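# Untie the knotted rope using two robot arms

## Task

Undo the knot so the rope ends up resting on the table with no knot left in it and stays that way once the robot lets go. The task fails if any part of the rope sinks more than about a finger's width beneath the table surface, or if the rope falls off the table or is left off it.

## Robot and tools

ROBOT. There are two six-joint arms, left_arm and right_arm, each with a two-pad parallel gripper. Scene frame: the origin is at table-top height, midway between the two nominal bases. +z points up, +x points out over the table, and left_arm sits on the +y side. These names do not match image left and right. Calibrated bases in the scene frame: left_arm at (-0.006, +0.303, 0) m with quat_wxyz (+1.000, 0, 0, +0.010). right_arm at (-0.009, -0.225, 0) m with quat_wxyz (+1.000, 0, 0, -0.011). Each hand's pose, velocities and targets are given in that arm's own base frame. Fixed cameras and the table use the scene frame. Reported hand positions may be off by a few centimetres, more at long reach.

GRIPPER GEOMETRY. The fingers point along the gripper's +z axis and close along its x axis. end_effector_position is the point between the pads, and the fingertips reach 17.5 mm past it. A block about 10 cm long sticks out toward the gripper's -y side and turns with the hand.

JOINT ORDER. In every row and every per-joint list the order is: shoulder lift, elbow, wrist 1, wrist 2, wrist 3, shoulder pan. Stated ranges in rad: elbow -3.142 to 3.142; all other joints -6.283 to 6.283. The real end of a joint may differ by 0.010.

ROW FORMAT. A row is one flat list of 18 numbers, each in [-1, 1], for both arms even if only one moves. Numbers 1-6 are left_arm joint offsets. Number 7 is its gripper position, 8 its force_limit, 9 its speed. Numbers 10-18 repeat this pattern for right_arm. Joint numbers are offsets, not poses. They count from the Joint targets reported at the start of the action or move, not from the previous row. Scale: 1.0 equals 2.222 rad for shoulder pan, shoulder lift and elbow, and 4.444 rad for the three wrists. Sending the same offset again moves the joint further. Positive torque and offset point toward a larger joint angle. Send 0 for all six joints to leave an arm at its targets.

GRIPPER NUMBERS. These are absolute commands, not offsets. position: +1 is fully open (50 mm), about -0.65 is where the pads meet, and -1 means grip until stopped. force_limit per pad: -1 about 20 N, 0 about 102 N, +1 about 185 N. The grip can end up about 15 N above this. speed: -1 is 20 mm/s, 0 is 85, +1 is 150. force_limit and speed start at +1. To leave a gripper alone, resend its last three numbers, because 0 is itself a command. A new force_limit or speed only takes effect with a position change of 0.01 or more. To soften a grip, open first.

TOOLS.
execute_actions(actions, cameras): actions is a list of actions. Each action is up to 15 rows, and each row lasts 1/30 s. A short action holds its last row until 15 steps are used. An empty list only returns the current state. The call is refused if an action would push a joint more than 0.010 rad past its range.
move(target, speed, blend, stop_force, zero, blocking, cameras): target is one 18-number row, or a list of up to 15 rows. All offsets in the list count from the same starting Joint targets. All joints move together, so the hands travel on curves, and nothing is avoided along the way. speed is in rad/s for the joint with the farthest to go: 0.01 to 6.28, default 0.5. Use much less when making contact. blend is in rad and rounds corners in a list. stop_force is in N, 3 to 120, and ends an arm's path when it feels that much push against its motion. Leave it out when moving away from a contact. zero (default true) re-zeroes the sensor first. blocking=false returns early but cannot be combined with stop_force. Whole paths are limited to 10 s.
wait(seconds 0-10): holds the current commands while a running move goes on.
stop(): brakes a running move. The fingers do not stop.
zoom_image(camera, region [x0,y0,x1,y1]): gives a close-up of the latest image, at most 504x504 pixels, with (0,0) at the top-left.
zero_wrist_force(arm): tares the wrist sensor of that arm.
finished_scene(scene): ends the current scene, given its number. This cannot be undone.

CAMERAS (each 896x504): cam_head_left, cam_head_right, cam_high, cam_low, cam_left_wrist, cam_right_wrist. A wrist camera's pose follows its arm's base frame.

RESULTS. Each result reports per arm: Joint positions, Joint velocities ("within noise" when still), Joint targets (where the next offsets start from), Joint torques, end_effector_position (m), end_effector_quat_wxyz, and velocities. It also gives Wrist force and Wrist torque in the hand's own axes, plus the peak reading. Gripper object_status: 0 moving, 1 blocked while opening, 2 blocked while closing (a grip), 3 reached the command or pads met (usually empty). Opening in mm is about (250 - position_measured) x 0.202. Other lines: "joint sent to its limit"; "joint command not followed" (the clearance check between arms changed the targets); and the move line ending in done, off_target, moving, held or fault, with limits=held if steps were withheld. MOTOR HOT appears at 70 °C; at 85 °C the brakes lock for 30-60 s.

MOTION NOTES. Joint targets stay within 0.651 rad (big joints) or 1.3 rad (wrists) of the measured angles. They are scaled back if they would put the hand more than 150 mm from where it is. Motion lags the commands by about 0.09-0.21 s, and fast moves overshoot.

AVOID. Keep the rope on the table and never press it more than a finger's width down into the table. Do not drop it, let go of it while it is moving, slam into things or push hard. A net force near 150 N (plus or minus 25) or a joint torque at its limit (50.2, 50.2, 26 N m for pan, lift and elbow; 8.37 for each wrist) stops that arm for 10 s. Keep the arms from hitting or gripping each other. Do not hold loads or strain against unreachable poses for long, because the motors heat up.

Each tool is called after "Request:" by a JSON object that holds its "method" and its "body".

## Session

Request:
{"method": "execute_actions", "body": {"actions": []}}

Scene clock: 0.00 s.
left_arm: end_effector_position=(+0.5024, +0.2640, +0.2361) position_measured=3 object_status=3 end_effector_quat_wxyz=(-0.341, +0.907, +0.081, +0.234) | right_arm: end_effector_position=(+0.4064, +0.1194, +0.2781) position_measured=3 object_status=3 end_effector_quat_wxyz=(-0.203, +0.872, -0.236, +0.378)
Joint names: [shoulder lift, elbow, wrist 1, wrist 2, wrist 3, shoulder pan]
Joint positions: left_arm=[-1.101 1.121 -2.038 -0.817 1.491 -0.08] | right_arm=[-1.201 -1.94 -0.825 1.036 2.831 4.086]
Joint velocities: within noise
Joint torques (N m): no reading
Wrist force (N): no reading
Wrist torque (N m): no reading
Wrist force, peak (N): no reading
Joint targets: left_arm=[-1.101 1.121 -2.038 -0.817 1.491 -0.080] | right_arm=[-1.201 -1.940 -0.825 1.036 2.831 4.086]
Tool commands: left_gripper/position=+1.0 left_gripper/force_limit=+1.0 left_gripper/speed=+1.0 right_gripper/position=+1.0 right_gripper/force_limit=+1.0 right_gripper/speed=+1.0
camera_calibration:
cam_left_wrist: T_world_to_cam=[[0.861078, -0.0205198, 0.508059, -0.540006], [0.178353, -0.923513, -0.339579, 0.253005], [0.476167, 0.383018, -0.791557, -0.014818], [0, 0, 0, 1]] pos_world=[0.426919, 0.228248, 0.348541]
cam_right_wrist: T_world_to_cam=[[0.567379, -0.584735, 0.579798, -0.31068], [-0.536213, -0.796718, -0.278775, 0.398148], [0.624945, -0.152724, -0.765584, 0.114708], [0, 0, 0, 1]] pos_world=[0.318079, 0.153065, 0.378944]

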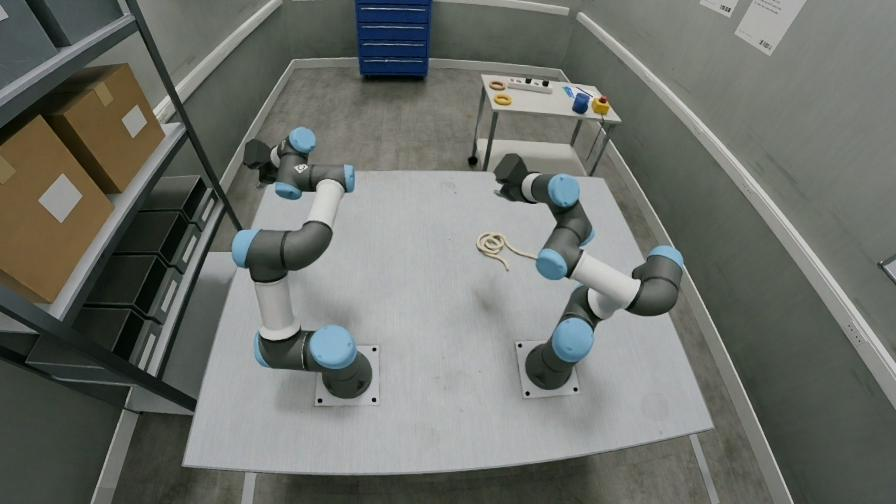

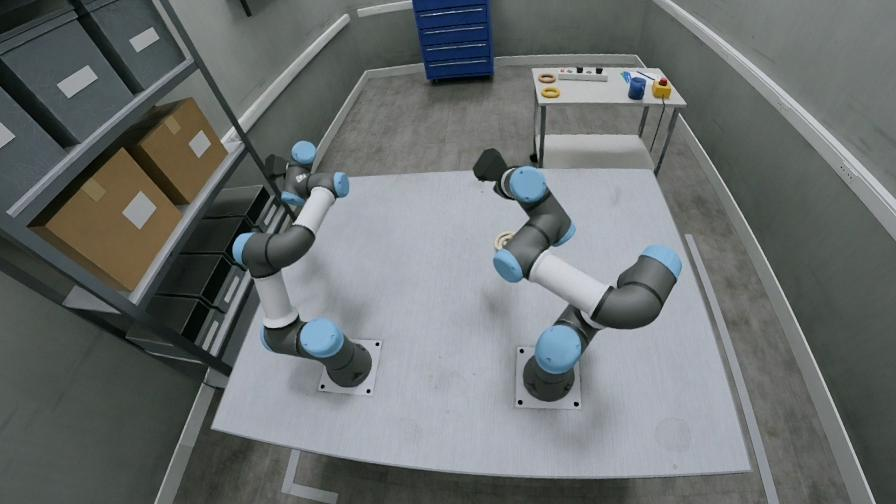

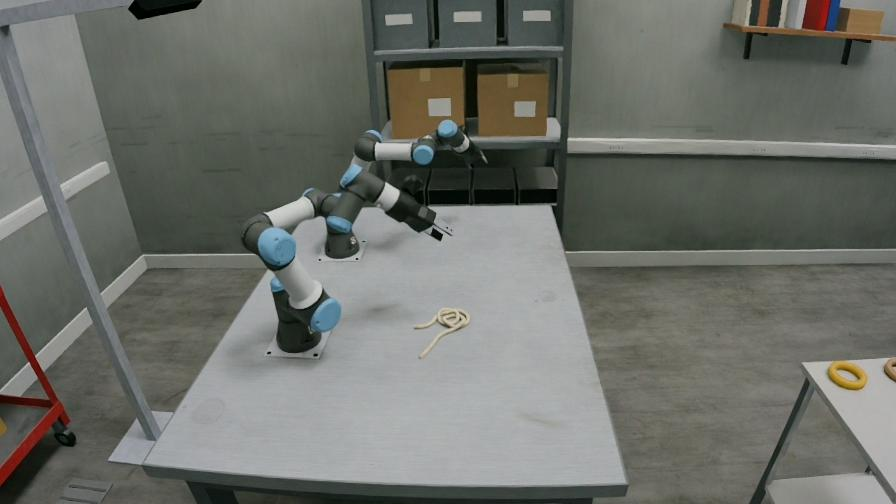

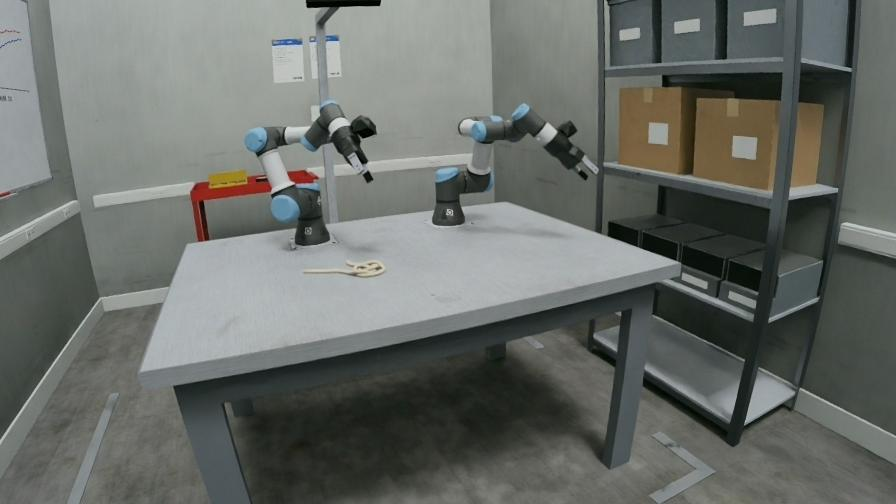

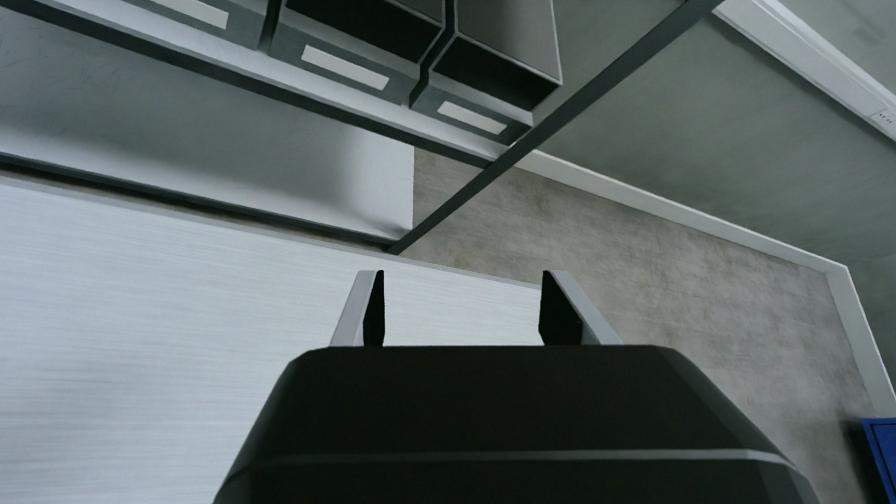

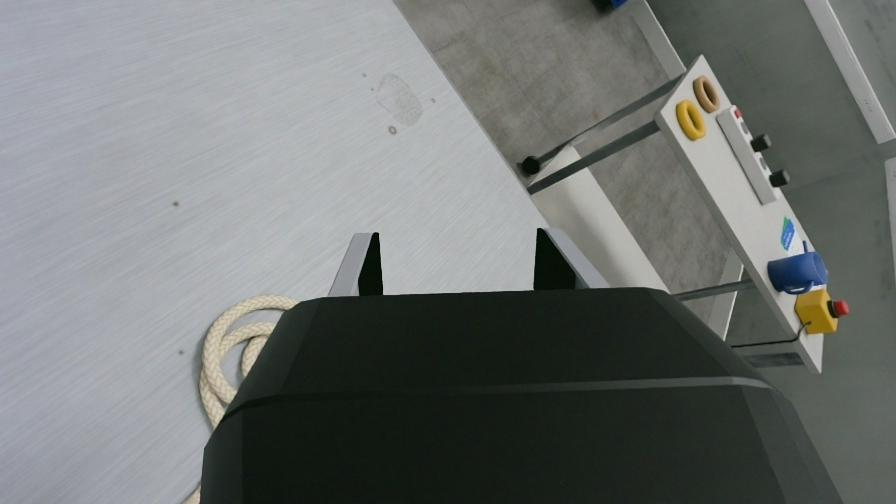

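Request:
{"method": "move", "body": {"target": [0,0,0,0,0,0,1,1,1,-0.3057,0.4516,-0.2409,0.1204,0.0700,-0.1982,1,1,1], "speed": 0.9, "cameras": ["cam_right_wrist","cam_high"]}}

Request:
{"method": "zoom_image", "body": {"camera": "cam_high", "region": [400, 300, 490, 365]}}

Scene clock: 2.70 s.
left_arm: end_effector_position=(+0.5024, +0.2640, +0.2361) position_measured=3 object_status=3 end_effector_quat_wxyz=(-0.341, +0.907, +0.081, +0.234) | right_arm: end_effector_position=(+0.3800, +0.0600, +0.2002) position_measured=3 object_status=3 end_effector_quat_wxyz=(+0.000, +0.861, -0.509, +0.000) end_effector_velocity=(+0.001, +0.000, +0.001) end_effector_angular_velocity=(+0.002, -0.002, -0.001)
Joint names: [shoulder lift, elbow, wrist 1, wrist 2, wrist 3, shoulder pan]
Joint positions: left_arm=[-1.101 1.121 -2.038 -0.817 1.491 -0.08] | right_arm=[-1.881 -0.937 -1.895 1.57 3.142 3.646]
Joint velocities: left_arm=[within noise] | right_arm=[-0.001 0.005 -0.001 0.001 0 -0.001]
Joint torques (N m): left_arm=[-18.96 -12.07 -2.08 1.27 -0.01 -0.22] | right_arm=[13.02 11.65 1.53 0.74 1.06 -2.93]
Wrist force (N): left_arm=[-0.1 0.0 0.0] | right_arm=[-0.3 1.1 1.7]
Wrist torque (N m): left_arm=[0.01 0.02 0.00] | right_arm=[0.14 0.04 -0.04]
Wrist force, peak (N): left_arm=[-0.3 -0.1 0.2] | right_arm=[0.0 1.1 2.0]
Joint targets: left_arm=[-1.101 1.121 -2.038 -0.817 1.491 -0.080] | right_arm=[-1.881 -0.936 -1.895 1.571 3.143 3.646]
move: done
camera_calibration:
cam_right_wrist: T_world_to_cam=[[0.468161, -0.882751, 0.0396835, -0.12153], [-0.828232, -0.422709, 0.367898, 0.274083], [-0.307988, -0.205103, -0.929019, 0.452877], [0, 0, 0, 1]] pos_world=[0.42338, 0.101463, 0.32472]
Images, in order (width x height): cam_high 896x504, cam_right_wrist 896x504.

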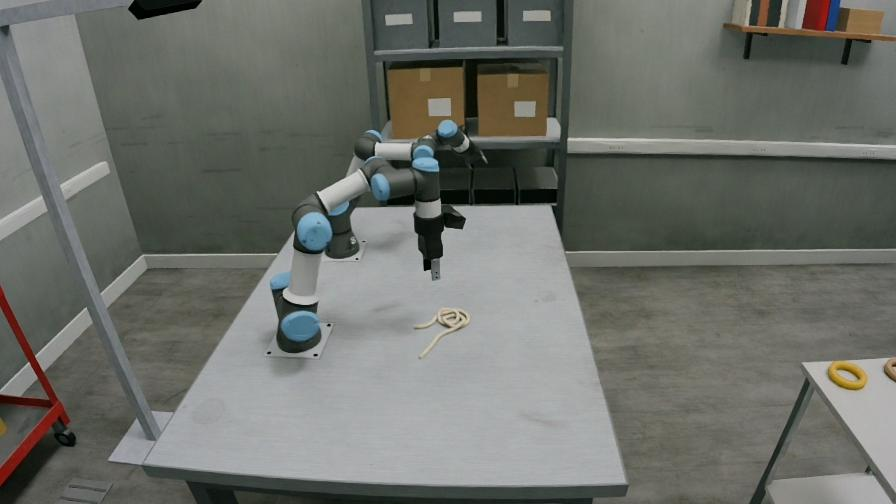

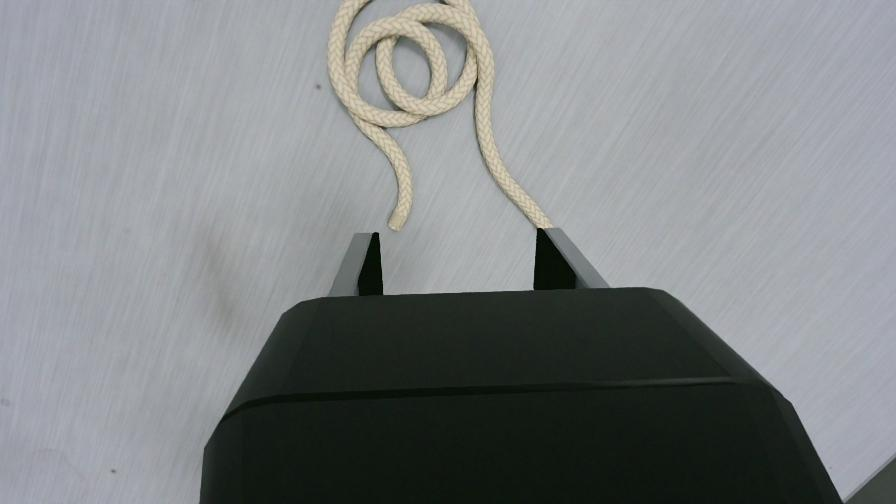

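Scaled by 5.600 from the camera's 896x504 image, which has a finer 1280x720 frame.

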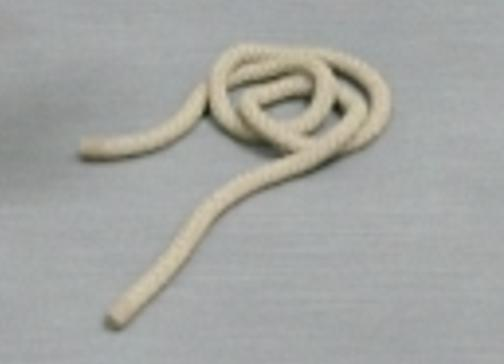

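Request:
{"method": "move", "body": {"target": [0,0,0,0,0,0,1,1,1,-0.1224,0.1415,-0.0097,0,0,-0.0025,1,1,1], "speed": 0.6, "cameras": ["cam_right_wrist"]}}

Request:
{"method": "zoom_image", "body": {"camera": "cam_right_wrist", "region": [290, 80, 540, 290]}}

Scene clock: 4.07 s.
left_arm: end_effector_position=(+0.5024, +0.2640, +0.2361) position_measured=3 object_status=3 end_effector_quat_wxyz=(-0.341, +0.907, +0.081, +0.234) | right_arm: end_effector_position=(+0.4298, +0.0848, +0.1802) position_measured=3 object_status=3 end_effector_quat_wxyz=(+0.000, +0.860, -0.511, +0.000)
Joint names: [shoulder lift, elbow, wrist 1, wrist 2, wrist 3, shoulder pan]
Joint positions: left_arm=[-1.101 1.121 -2.038 -0.817 1.491 -0.08] | right_arm=[-2.152 -0.622 -1.938 1.571 3.143 3.64]
Joint velocities: within noise
Joint torques (N m): left_arm=[-19.17 -11.9 -2 1.21 -0.02 -0.22] | right_arm=[16.49 11.79 1.42 0.42 1.07 -2.33]
Wrist force (N): left_arm=[-0.1 0.0 0.0] | right_arm=[-0.3 1.0 2.0]
Wrist torque (N m): left_arm=[-0.01 0.01 0.00] | right_arm=[0.12 0.03 -0.05]
Wrist force, peak (N): left_arm=[-0.2 -0.1 -0.1] | right_arm=[-0.5 2.0 1.5]
Joint targets: left_arm=[-1.101 1.121 -2.038 -0.817 1.491 -0.080] | right_arm=[-2.153 -0.622 -1.938 1.571 3.143 3.640]
move: done
camera_calibration:
cam_right_wrist: T_world_to_cam=[[0.463177, -0.885381, 0.0395944, -0.119702], [-0.830343, -0.4179, 0.368633, 0.333494], [-0.309834, -0.203619, -0.928732, 0.455264], [0, 0, 0, 1]] pos_world=[0.473414, 0.126085, 0.304621]
Images, in order (width x height): cam_right_wrist 896x504.

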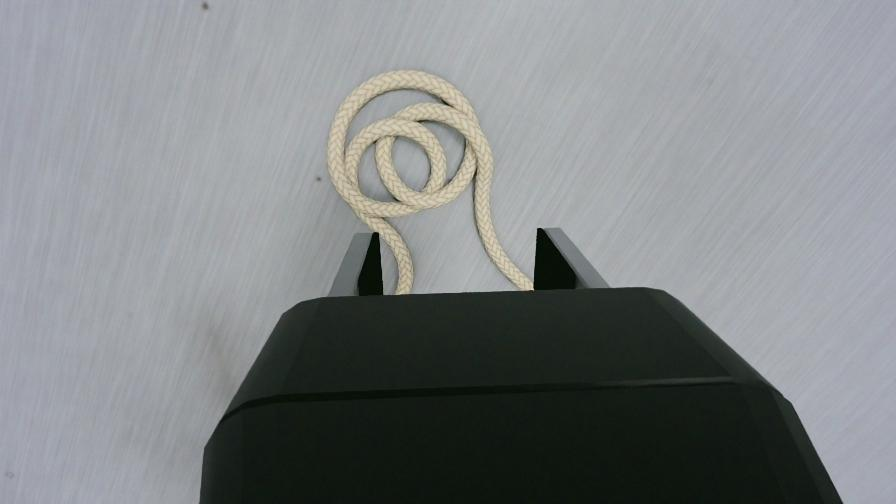

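Scaled by 2.016 from the camera's 896x504 image, which has a finer 1280x720 frame.

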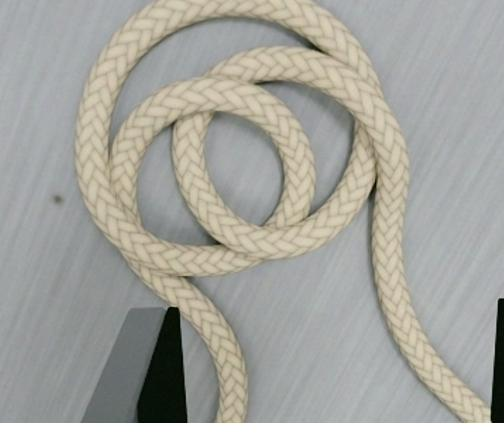

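Request:
{"method": "zoom_image", "body": {"camera": "cam_right_wrist", "region": [320, 60, 410, 230]}}

Request:
{"method": "zoom_image", "body": {"camera": "cam_right_wrist", "region": [400, 80, 510, 230]}}

Scaled by 2.965 from the camera's 896x504 image, which has a finer 1280x720 frame.

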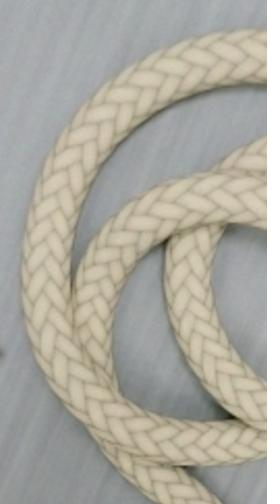

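Scaled by 3.360 from the camera's 896x504 image, which has a finer 1280x720 frame.

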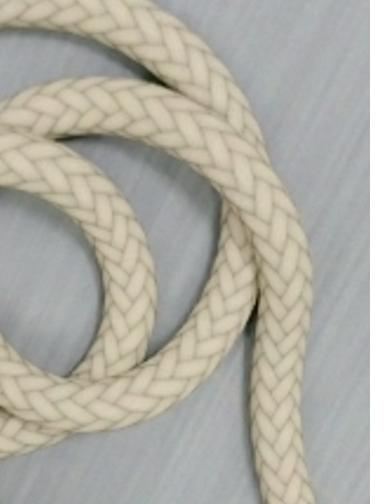

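Request:
{"method": "move", "body": {"target": [0,0,0,0,0,0,1,1,1,-0.0003,-0.2140,0.1072,0,0.2608,0.0518,0.03,-0.7,-0.5], "speed": 0.8, "cameras": ["cam_right_wrist"]}}

Request:
{"method": "zoom_image", "body": {"camera": "cam_right_wrist", "region": [340, 60, 560, 300]}}

Scene clock: 7.80 s.
left_arm: end_effector_position=(+0.5024, +0.2640, +0.2361) position_measured=3 object_status=3 end_effector_quat_wxyz=(-0.341, +0.907, +0.081, +0.234) | right_arm: end_effector_position=(+0.4279, +0.1412, +0.0804) position_measured=148 object_status=3 end_effector_quat_wxyz=(+0.000, -0.490, +0.872, +0.000)
Joint names: [shoulder lift, elbow, wrist 1, wrist 2, wrist 3, shoulder pan]
Joint positions: left_arm=[-1.101 1.121 -2.038 -0.817 1.491 -0.08] | right_arm=[-2.153 -1.097 -1.462 1.571 4.301 3.756]
Joint velocities: within noise
Joint torques (N m): left_arm=[-19.64 -11.39 -1.97 1.15 -0.09 -0.33] | right_arm=[17.45 9.11 2.96 -0.16 1.1 2.34]
Wrist force (N): left_arm=[-0.2 -0.1 0.0] | right_arm=[-0.3 0.5 1.7]
Wrist torque (N m): left_arm=[-0.01 0.03 0.00] | right_arm=[0.04 0.01 -0.04]
Wrist force, peak (N): left_arm=[-0.2 -0.1 0.0] | right_arm=[-0.4 1.2 2.1]
Joint targets: left_arm=[-1.101 1.121 -2.038 -0.817 1.491 -0.080] | right_arm=[-2.153 -1.097 -1.462 1.571 4.301 3.756]
move: done
camera_calibration:
cam_right_wrist: T_world_to_cam=[[-0.532218, -0.845666, 0.039903, 0.355328], [-0.779009, 0.507633, 0.36804, 0.239667], [-0.331495, 0.164793, -0.928953, 0.330807], [0, 0, 0, 1]] pos_world=[0.485475, 0.124311, 0.204918]
Images, in order (width x height): cam_right_wrist 896x504.

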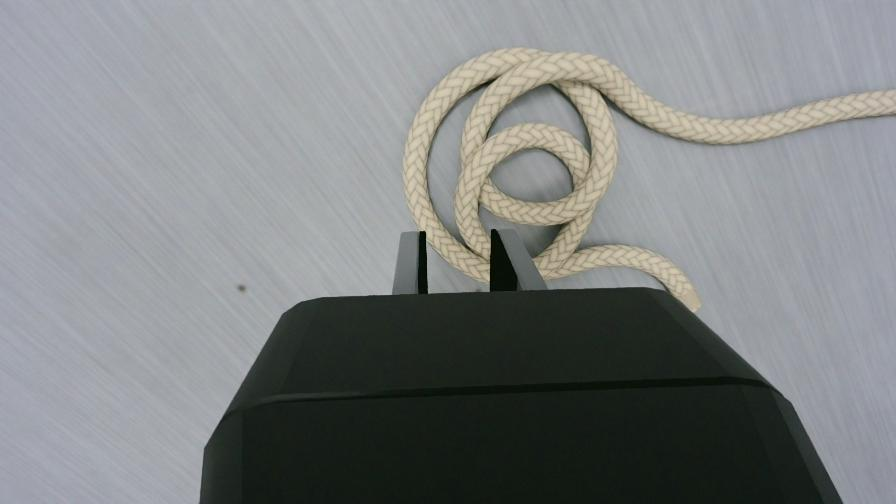

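Scaled by 2.100 from the camera's 896x504 image, which has a finer 1280x720 frame.

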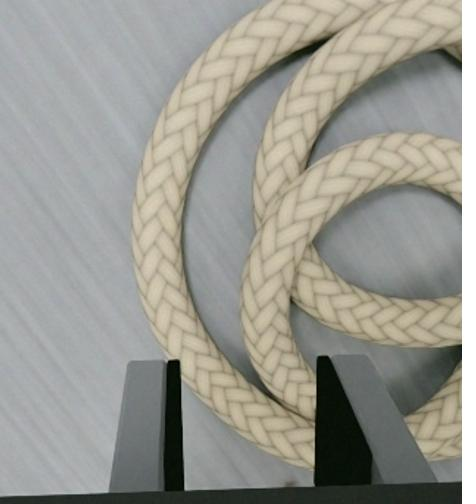

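Request:
{"method": "move", "body": {"target": [0,0,0,0,0,0,1,1,1,0.0025,-0.0803,0.0387,0,0,0.0005,0.03,-0.7,-0.5], "speed": 0.3, "cameras": ["cam_right_wrist"]}}

Request:
{"method": "zoom_image", "body": {"camera": "cam_right_wrist", "region": [340, 100, 560, 300]}}

Scene clock: 9.80 s.
left_arm: end_effector_position=(+0.5024, +0.2640, +0.2361) position_measured=3 object_status=3 end_effector_quat_wxyz=(-0.341, +0.907, +0.081, +0.234) | right_arm: end_effector_position=(+0.4208, +0.1368, +0.0450) position_measured=148 object_status=3 end_effector_quat_wxyz=(-0.001, -0.491, +0.871, +0.000)
Joint names: [shoulder lift, elbow, wrist 1, wrist 2, wrist 3, shoulder pan]
Joint positions: left_arm=[-1.101 1.121 -2.038 -0.817 1.491 -0.08] | right_arm=[-2.148 -1.276 -1.29 1.571 4.301 3.757]
Joint velocities: within noise
Joint torques (N m): left_arm=[-19.52 -11.22 -1.91 1.07 -0.07 -0.26] | right_arm=[20.96 8.84 3.08 -0.14 1.06 2.4]
Wrist force (N): left_arm=[0.0 0.0 -0.1] | right_arm=[-0.3 0.6 1.7]
Wrist torque (N m): left_arm=[0.00 0.00 0.00] | right_arm=[0.06 0.00 -0.03]
Wrist force, peak (N): left_arm=[-0.2 -0.1 0.1] | right_arm=[-0.1 0.6 2.2]
Joint targets: left_arm=[-1.101 1.121 -2.038 -0.817 1.491 -0.080] | right_arm=[-2.148 -1.276 -1.290 1.571 4.301 3.757]
move: done
camera_calibration:
cam_right_wrist: T_world_to_cam=[[-0.531358, -0.846169, 0.0406921, 0.348902], [-0.77926, 0.507054, 0.368306, 0.249604], [-0.332283, 0.163993, -0.928814, 0.29666], [0, 0, 0, 1]] pos_world=[0.478474, 0.120017, 0.169414]
Images, in order (width x height): cam_right_wrist 896x504.

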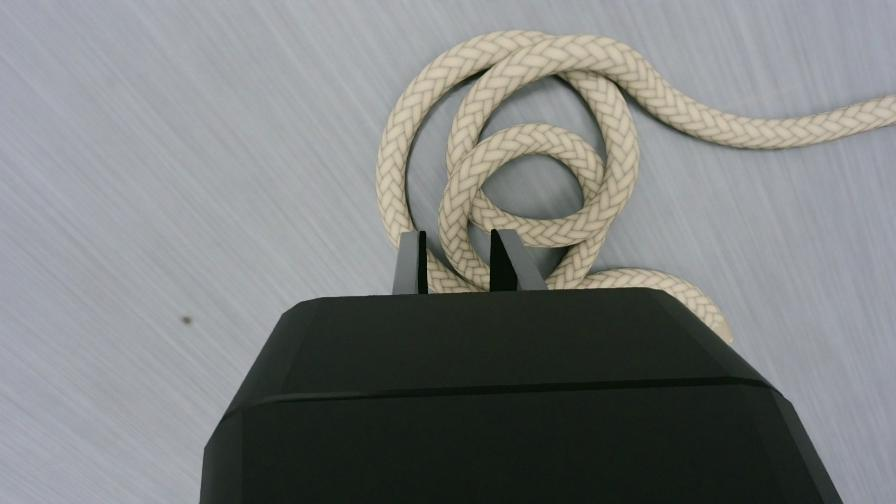

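Scaled by 2.291 from the camera's 896x504 image, which has a finer 1280x720 frame.

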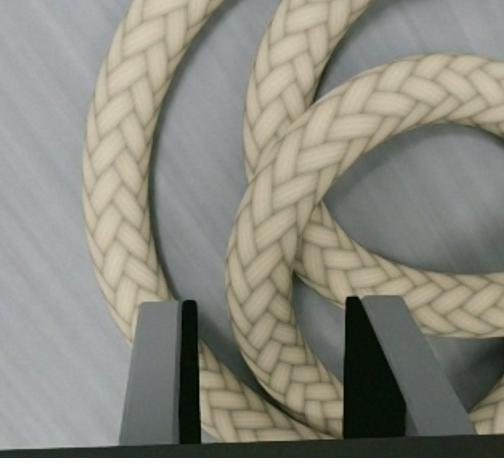

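Request:
{"method": "move", "body": {"target": [0,0,0,0,0,0,1,1,1,0.0075,0.0212,-0.0140,0,-0.3704,-0.0489,0.21,-0.7,-0.5], "speed": 0.8, "cameras": ["cam_right_wrist"]}}

Request:
{"method": "zoom_image", "body": {"camera": "cam_right_wrist", "region": [340, 60, 600, 300]}}

Scene clock: 13.60 s.
left_arm: end_effector_position=(+0.5024, +0.2640, +0.2361) position_measured=3 object_status=3 end_effector_quat_wxyz=(-0.341, +0.907, +0.081, +0.234) | right_arm: end_effector_position=(+0.4335, +0.0905, +0.0604) position_measured=121 object_status=3 end_effector_quat_wxyz=(+0.000, +0.958, -0.285, +0.000)
Joint names: [shoulder lift, elbow, wrist 1, wrist 2, wrist 3, shoulder pan]
Joint positions: left_arm=[-1.101 1.121 -2.038 -0.817 1.491 -0.08] | right_arm=[-2.131 -1.229 -1.352 1.571 2.656 3.648]
Joint velocities: within noise
Joint torques (N m): left_arm=[-19.66 -10.71 -1.73 0.96 -0.14 -0.57] | right_arm=[20.84 11.79 1.4 0.05 -1.11 -2.12]
Wrist force (N): left_arm=[-0.1 -0.1 -0.1] | right_arm=[-0.4 0.9 1.8]
Wrist torque (N m): left_arm=[-0.01 0.01 0.00] | right_arm=[0.10 0.05 -0.04]
Wrist force, peak (N): left_arm=[-0.2 -0.1 0.0] | right_arm=[-0.5 1.0 1.9]
Joint targets: left_arm=[-1.101 1.121 -2.038 -0.817 1.491 -0.080] | right_arm=[-2.131 -1.229 -1.352 1.571 2.655 3.648]
move: done
camera_calibration:
cam_right_wrist: T_world_to_cam=[[0.827847, -0.559552, 0.0396394, -0.299238], [-0.532744, -0.762122, 0.367906, 0.285298], [-0.175652, -0.325687, -0.929018, 0.299263], [0, 0, 0, 1]] pos_world=[0.45228, 0.147459, 0.18492]
Images, in order (width x height): cam_right_wrist 896x504.

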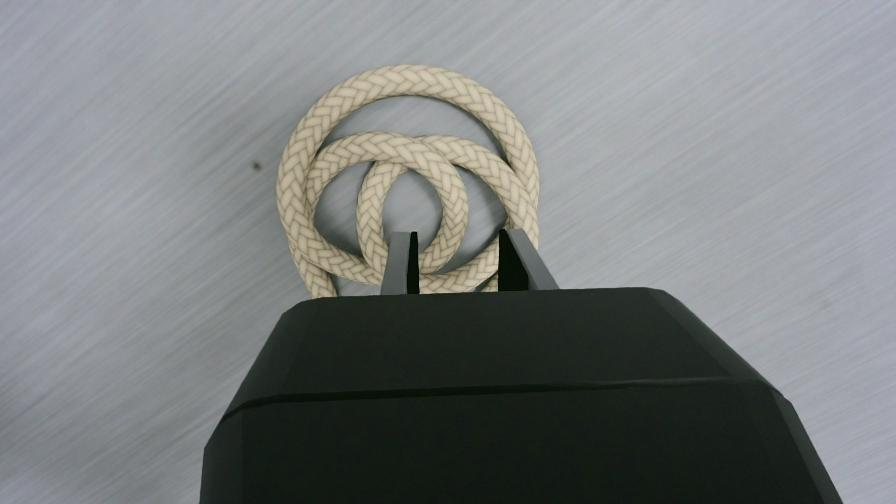

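Scaled by 1.938 from the camera's 896x504 image, which has a finer 1280x720 frame.

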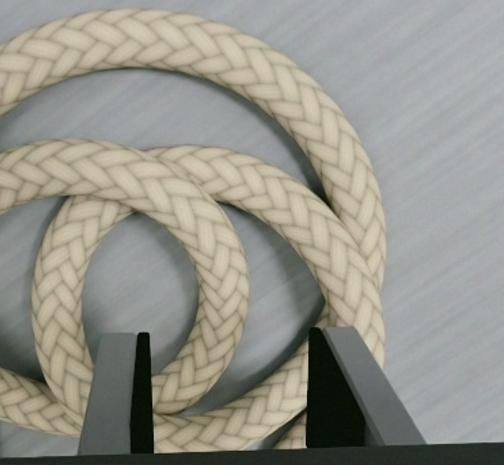

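Request:
{"method": "move", "body": {"target": [0,0,0,0,0,0,1,1,1,0,0,0,0,0,0,0.08,-0.7,-0.5], "cameras": []}}

Request:
{"method": "move", "body": {"target": [0,0,0,0,0,0,1,1,1,-0.0216,-0.0483,0.0349,0,0,0,0.08,-0.7,-0.5], "speed": 0.12, "stop_force": 6, "cameras": ["cam_right_wrist"]}}

Request:
{"method": "zoom_image", "body": {"camera": "cam_right_wrist", "region": [340, 60, 600, 300]}}

Scene clock: 15.17 s.
left_arm: end_effector_position=(+0.5024, +0.2640, +0.2361) position_measured=3 object_status=3 end_effector_quat_wxyz=(-0.341, +0.907, +0.081, +0.234) | right_arm: end_effector_position=(+0.4335, +0.0905, +0.0604) position_measured=140 object_status=3 end_effector_quat_wxyz=(+0.000, +0.958, -0.285, +0.000)
Joint names: [shoulder lift, elbow, wrist 1, wrist 2, wrist 3, shoulder pan]
Joint positions: left_arm=[-1.101 1.121 -2.038 -0.817 1.491 -0.08] | right_arm=[-2.131 -1.229 -1.352 1.571 2.655 3.648]
Joint velocities: within noise
Joint torques (N m): left_arm=[-19.46 -10.39 -1.75 0.92 -0.2 -0.54] | right_arm=[20.68 11.03 1.62 0.05 -1.08 -2.26]
Wrist force (N): left_arm=[0.0 0.0 -0.1] | right_arm=[-0.5 0.8 1.8]
Wrist torque (N m): left_arm=[0.01 0.00 0.00] | right_arm=[0.10 0.05 -0.04]
Wrist force, peak (N): left_arm=[-0.1 0.0 -0.2] | right_arm=[-0.6 0.9 1.9]
Joint targets: left_arm=[-1.101 1.121 -2.038 -0.817 1.491 -0.080] | right_arm=[-2.131 -1.229 -1.352 1.571 2.655 3.648]
move: done
No camera images: "cameras" was empty.

Scene clock: 17.43 s.
left_arm: end_effector_position=(+0.5024, +0.2640, +0.2361) position_measured=3 object_status=3 end_effector_quat_wxyz=(-0.341, +0.907, +0.081, +0.234) | right_arm: end_effector_position=(+0.4335, +0.0905, +0.0223) position_measured=140 object_status=3 end_effector_quat_wxyz=(+0.000, +0.958, -0.285, +0.000)
Joint names: [shoulder lift, elbow, wrist 1, wrist 2, wrist 3, shoulder pan]
Joint positions: left_arm=[-1.101 1.121 -2.038 -0.817 1.491 -0.08] | right_arm=[-2.179 -1.336 -1.197 1.571 2.655 3.648]
Joint velocities: within noise
Joint torques (N m): left_arm=[-19.78 -10.23 -1.74 0.88 -0.22 -0.72] | right_arm=[16.84 8.91 2.97 0.07 -1.04 -0.78]
Wrist force (N): left_arm=[-0.2 -0.1 -0.1] | right_arm=[-0.6 0.8 1.9]
Wrist torque (N m): left_arm=[-0.01 0.03 0.00] | right_arm=[0.10 0.07 -0.04]
Wrist force, peak (N): left_arm=[-0.3 0.0 0.1] | right_arm=[-0.9 1.4 3.5]
Joint targets: left_arm=[-1.101 1.121 -2.038 -0.817 1.491 -0.080] | right_arm=[-2.179 -1.336 -1.197 1.571 2.655 3.648]
move: done
camera_calibration:
cam_right_wrist: T_world_to_cam=[[0.827972, -0.559371, 0.039586, -0.297886], [-0.532515, -0.762168, 0.368142, 0.299237], [-0.175756, -0.325891, -0.928927, 0.26395], [0, 0, 0, 1]] pos_world=[0.45238, 0.147458, 0.14682]
Images, in order (width x height): cam_right_wrist 896x504.

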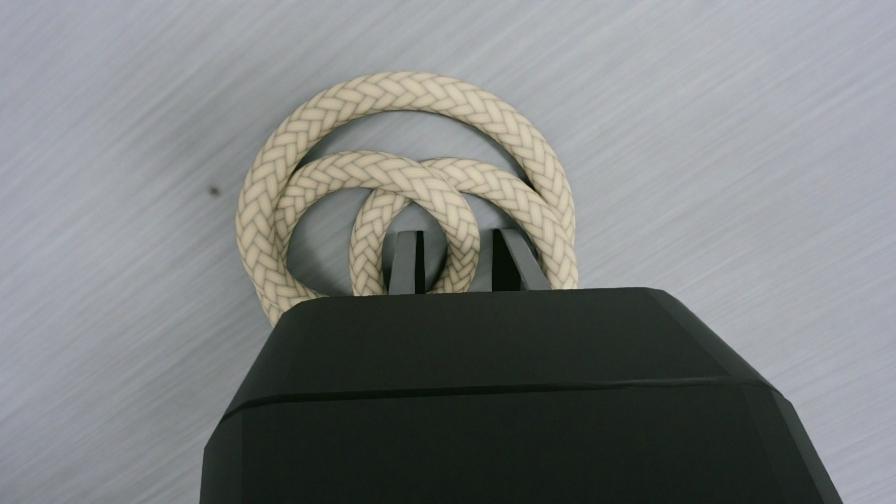

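Scaled by 1.938 from the camera's 896x504 image, which has a finer 1280x720 frame.

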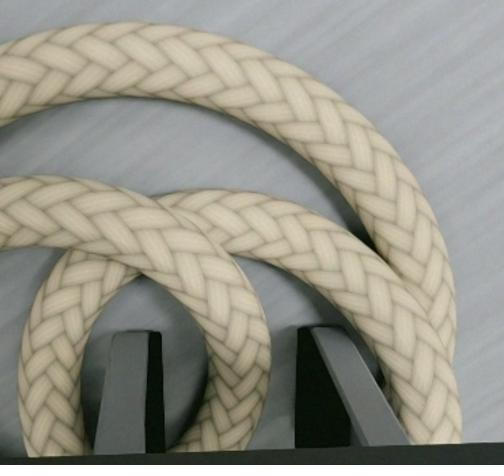

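Perfect. Grip and pull.

Request:
{"method": "move", "body": {"target": [0,0,0,0,0,0,1,1,1,0,0,0,0,0,0,-1,-0.7,-0.5], "cameras": []}}

Request:
{"method": "move", "body": {"target": [[0,0,0,0,0,0,1,1,1,0.0216,0.0483,-0.0349,0,0,0,-1,-0.7,-0.5],[0,0,0,0,0,0,1,1,1,0.0515,0.0005,-0.0260,0,-0.0863,-0.1726,-1,-0.7,-0.5]], "speed": [0.2,0.25], "cameras": ["cam_right_wrist","cam_high"]}}

Request:
{"method": "zoom_image", "body": {"camera": "cam_high", "region": [390, 280, 510, 380]}}

Scene clock: 18.10 s.
left_arm: end_effector_position=(+0.5024, +0.2640, +0.2361) position_measured=3 object_status=3 end_effector_quat_wxyz=(-0.341, +0.907, +0.081, +0.234) | right_arm: end_effector_position=(+0.4335, +0.0905, +0.0223) position_measured=206 object_status=2 end_effector_quat_wxyz=(+0.000, +0.958, -0.285, +0.000)
Joint names: [shoulder lift, elbow, wrist 1, wrist 2, wrist 3, shoulder pan]
Joint positions: left_arm=[-1.101 1.121 -2.038 -0.817 1.491 -0.08] | right_arm=[-2.179 -1.336 -1.197 1.571 2.655 3.648]
Joint velocities: within noise
Joint torques (N m): left_arm=[-19.5 -10.12 -1.77 0.86 -0.22 -0.44] | right_arm=[16.95 9.29 2.87 0.08 -1 -0.51]
Wrist force (N): left_arm=[0.0 -0.1 0.0] | right_arm=[-0.6 0.9 1.7]
Wrist torque (N m): left_arm=[-0.02 0.01 0.00] | right_arm=[0.11 0.10 -0.05]
Wrist force, peak (N): left_arm=[-0.2 -0.2 0.0] | right_arm=[-0.5 1.0 2.1]
Joint targets: left_arm=[-1.101 1.121 -2.038 -0.817 1.491 -0.080] | right_arm=[-2.179 -1.336 -1.197 1.571 2.655 3.648]
move: done
No camera images: "cameras" was empty.

Scene clock: 20.97 s.
left_arm: end_effector_position=(+0.5024, +0.2640, +0.2361) position_measured=3 object_status=3 end_effector_quat_wxyz=(-0.341, +0.907, +0.081, +0.234) | right_arm: end_effector_position=(+0.4200, -0.0801, +0.0603) position_measured=206 object_status=2 end_effector_quat_wxyz=(+0.000, +0.958, -0.285, +0.000)
Joint names: [shoulder lift, elbow, wrist 1, wrist 2, wrist 3, shoulder pan]
Joint positions: left_arm=[-1.101 1.121 -2.038 -0.817 1.491 -0.08] | right_arm=[-2.065 -1.335 -1.313 1.571 2.272 3.265]
Joint velocities: within noise
Joint torques (N m): left_arm=[-19.56 -9.75 -1.73 0.8 -0.27 -0.75] | right_arm=[19.71 9.07 2.98 0.15 -1.13 -2.15]
Wrist force (N): left_arm=[0.0 -0.1 -0.2] | right_arm=[-0.6 0.9 1.8]
Wrist torque (N m): left_arm=[-0.02 0.00 0.00] | right_arm=[0.11 0.05 -0.03]
Wrist force, peak (N): left_arm=[-0.2 -0.1 0.0] | right_arm=[-0.7 0.9 2.7]
Joint targets: left_arm=[-1.101 1.121 -2.038 -0.817 1.491 -0.080] | right_arm=[-2.065 -1.335 -1.313 1.571 2.272 3.264]
move: done
camera_calibration:
cam_right_wrist: T_world_to_cam=[[0.827974, -0.559367, 0.0395842, -0.383559], [-0.532511, -0.76217, 0.368142, 0.147978], [-0.175757, -0.325891, -0.928927, 0.241262], [0, 0, 0, 1]] pos_world=[0.43878, -0.0231415, 0.18482]
Images, in order (width x height): cam_high 896x504, cam_right_wrist 896x504.

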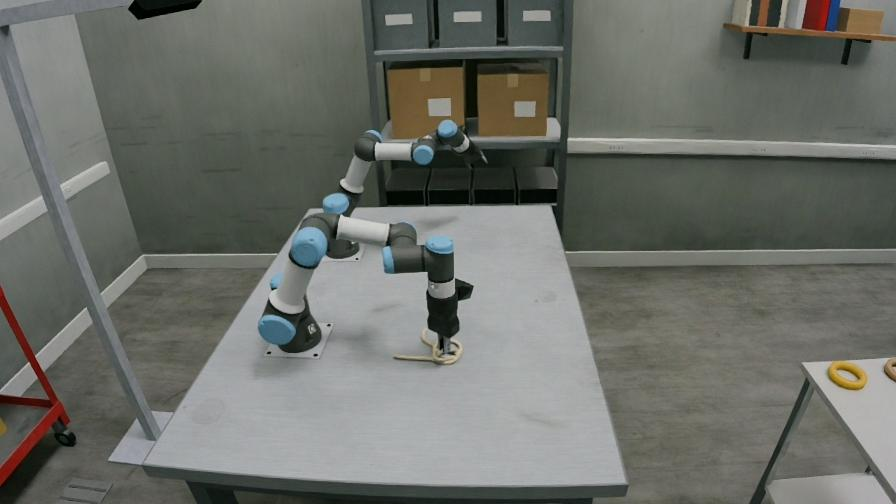

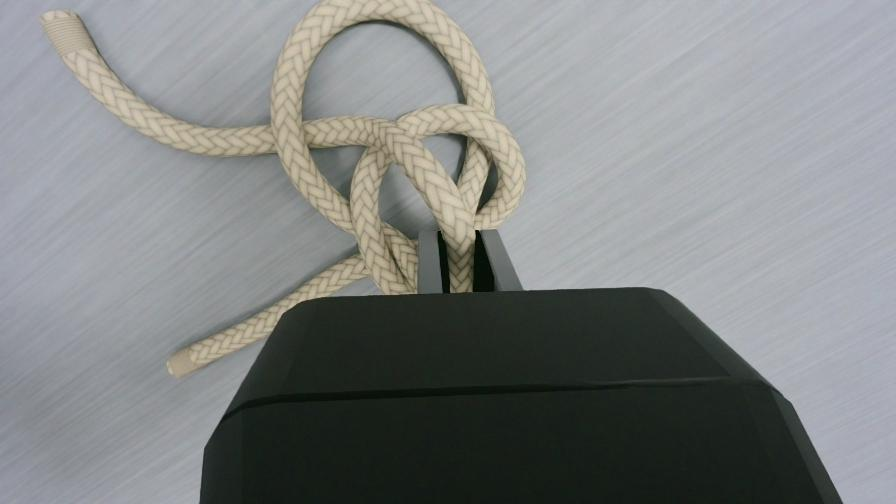

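Scaled by 4.200 from the camera's 896x504 image, which has a finer 1280x720 frame.

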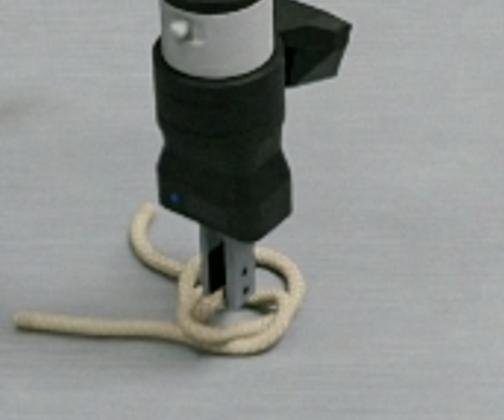

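Request:
{"method": "move", "body": {"target": [0,0,0,0,0,0,1,1,1,-0.0227,-0.0464,0.0347,0,0,0,-1,-0.7,-0.5], "speed": 0.2, "cameras": []}}

Request:
{"method": "move", "body": {"target": [0,0,0,0,0,0,1,1,1,0,0,0,0,0,0,0.2,-0.7,-0.5], "cameras": []}}

Request:
{"method": "move", "body": {"target": [0,0,0,0,0,0,1,1,1,0.0376,0.1518,-0.0947,0,0,0,0.2,-0.7,-0.5], "speed": 0.35, "cameras": ["cam_right_wrist"]}}

Request:
{"method": "zoom_image", "body": {"camera": "cam_right_wrist", "region": [240, 60, 580, 300]}}

Scene clock: 22.97 s.
left_arm: end_effector_position=(+0.5024, +0.2640, +0.2361) position_measured=3 object_status=3 end_effector_quat_wxyz=(-0.341, +0.907, +0.081, +0.234) | right_arm: end_effector_position=(+0.4217, -0.0799, +0.0255) position_measured=206 object_status=2 end_effector_quat_wxyz=(-0.002, +0.958, -0.285, +0.004) end_effector_velocity=(-0.011, -0.003, -0.013) end_effector_angular_velocity=(-0.012, +0.045, +0.000)
Joint names: [shoulder lift, elbow, wrist 1, wrist 2, wrist 3, shoulder pan]
Joint positions: left_arm=[-1.101 1.121 -2.038 -0.817 1.491 -0.08] | right_arm=[-2.112 -1.435 -1.157 1.571 2.272 3.264]
Joint velocities: left_arm=[within noise] | right_arm=[-0.016 -0.02 -0.01 -0.006 0 0]
Joint torques (N m): left_arm=[-19.49 -9.82 -1.73 0.83 -0.3 -0.55] | right_arm=[7.75 2.74 0.29 -0.01 0.03 -0.35]
Wrist force (N): left_arm=[-0.2 0.0 -0.1] | right_arm=[0.1 2.0 -19.9]
Wrist torque (N m): left_arm=[-0.01 0.02 0.00] | right_arm=[0.27 0.15 -0.04]
Wrist force, peak (N): left_arm=[-0.2 -0.1 -0.1] | right_arm=[-13.2 3.0 -108.9]
Joint targets: left_arm=[-1.101 1.121 -2.038 -0.817 1.491 -0.080] | right_arm=[-2.112 -1.435 -1.157 1.571 2.272 3.264]
Tool commands: left_gripper/position=+1.0 left_gripper/force_limit=+1.0 left_gripper/speed=+1.0 right_gripper/position=-1.0 right_gripper/force_limit=-0.701961 right_gripper/speed=-0.498039
TORQUE FAULT: the external load on the elbow of the right arm reached its load limit, and that arm stopped. A torque fault puts only its own arm into a fault stop. That arm's remaining commands of this call were not run. That arm may still press on what stopped it. That arm is still stopped at the end of this call. That arm stays stopped for about 10 more seconds. Until then a move that you send moves the other arm only, and its call returns only when the move has ended. Once the stop has ended, the next robot result says so. If the stop ends while you think or write, that arm runs what you send next, counted from new Joint targets: where its joints stand when the stop ends. While its stop runs, that arm takes no new command, but its gripper still runs the gripper command that each later call begins with. Until it ends, the stop uses up actions while you think or wait. An arm that is not stopped still takes commands.
move: fault (right_arm)
No camera images: "cameras" was empty.

not run: an earlier result of this reply reported a stop or a fault. Calls in your next reply go to the robot.

not run: an earlier result of this reply reported a stop or a fault. Calls in your next reply go to the robot.

Scaled by 1.482 from the camera's 896x504 image, which has a finer 1280x720 frame.

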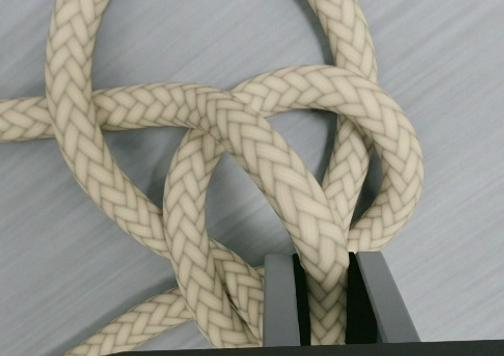

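Request:
{"method": "wait", "body": {"seconds": 10, "cameras": []}}

Request:
{"method": "wait", "body": {"seconds": 0.5, "cameras": ["cam_right_wrist"]}}

Scene clock: 33.07 s.
left_arm: end_effector_position=(+0.5024, +0.2640, +0.2361) position_measured=3 object_status=3 end_effector_quat_wxyz=(-0.341, +0.907, +0.081, +0.234) | right_arm: end_effector_position=(+0.4215, -0.0800, +0.0252) position_measured=206 object_status=2 end_effector_quat_wxyz=(-0.001, +0.958, -0.285, +0.003)
Joint names: [shoulder lift, elbow, wrist 1, wrist 2, wrist 3, shoulder pan]
Joint positions: left_arm=[-1.101 1.121 -2.038 -0.817 1.491 -0.08] | right_arm=[-2.113 -1.435 -1.157 1.571 2.272 3.264]
Joint velocities: within noise
Joint torques (N m): left_arm=[-19.6 -10.19 -1.8 0.8 -0.39 -0.96] | right_arm=[5.43 2.1 0.16 -0.13 0 -0.02]
Wrist force (N): left_arm=[-0.1 -0.1 -0.1] | right_arm=[0.2 0.7 -24.2]
Wrist torque (N m): left_arm=[-0.02 0.02 0.00] | right_arm=[0.18 0.02 -0.04]
Wrist force, peak (N): left_arm=[-0.2 -0.1 -0.2] | right_arm=[0.7 1.8 -24.9]
Joint targets: left_arm=[-1.101 1.121 -2.038 -0.817 1.491 -0.080] | right_arm=[-2.113 -1.435 -1.157 1.571 2.272 3.264]
Tool commands: left_gripper/position=+1.0 left_gripper/force_limit=+1.0 left_gripper/speed=+1.0 right_gripper/position=-1.0 right_gripper/force_limit=-0.701961 right_gripper/speed=-0.498039
TORQUE FAULT, CONTINUED: the right arm's stop, for the torque fault of the elbow that an earlier result reported, is over. The rest of the stop counts as 20 of the actions that you can send in this scene. That arm's target is now where it stood when the stop ended, not its last command. That arm keeps its grip as last carried out and accepts commands again: back off and push less far. That arm stops again whenever a joint's load reaches its limit.
wait: 10.00 s; at rest by 0.07 s
No camera images: "cameras" was empty.

Scene clock: 33.57 s.
left_arm: end_effector_position=(+0.5024, +0.2640, +0.2361) position_measured=3 object_status=3 end_effector_quat_wxyz=(-0.341, +0.907, +0.081, +0.234) | right_arm: end_effector_position=(+0.4215, -0.0800, +0.0252) position_measured=206 object_status=2 end_effector_quat_wxyz=(-0.001, +0.958, -0.285, +0.003)
Joint names: [shoulder lift, elbow, wrist 1, wrist 2, wrist 3, shoulder pan]
Joint positions: left_arm=[-1.101 1.121 -2.038 -0.817 1.491 -0.08] | right_arm=[-2.113 -1.435 -1.157 1.571 2.272 3.264]
Joint velocities: within noise
Joint torques (N m): left_arm=[-19.58 -10.2 -1.75 0.77 -0.36 -1.01] | right_arm=[6.02 2.22 -0.64 0.04 0.01 -0.05]
Wrist force (N): left_arm=[-0.2 -0.1 -0.1] | right_arm=[0.2 0.8 -23.2]
Wrist torque (N m): left_arm=[-0.01 0.02 0.00] | right_arm=[0.16 0.01 -0.04]
Wrist force, peak (N): left_arm=[-0.2 -0.1 -0.2] | right_arm=[0.2 0.8 -23.2]
Joint targets: left_arm=[-1.101 1.121 -2.038 -0.817 1.491 -0.080] | right_arm=[-2.113 -1.435 -1.157 1.571 2.272 3.264]
Tool commands: left_gripper/position=+1.0 left_gripper/force_limit=+1.0 left_gripper/speed=+1.0 right_gripper/position=-1.0 right_gripper/force_limit=-0.701961 right_gripper/speed=-0.498039
wait: 0.50 s; at rest by 0.17 s
camera_calibration:
cam_right_wrist: T_world_to_cam=[[0.827674, -0.559423, 0.044735, -0.38345], [-0.535079, -0.762589, 0.363523, 0.163049], [-0.169248, -0.324815, -0.930511, 0.206341], [0, 0, 0, 1]] pos_world=[0.439539, -0.0231483, 0.149884]
Images, in order (width x height): cam_right_wrist 896x504.

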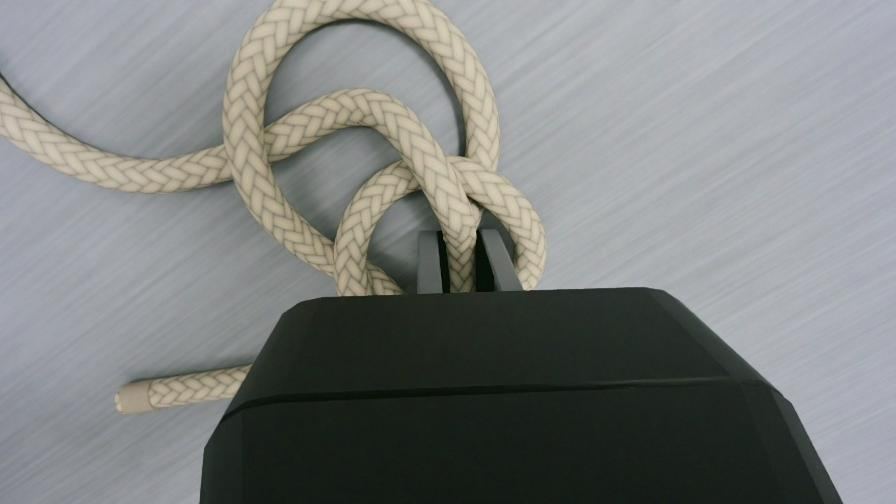

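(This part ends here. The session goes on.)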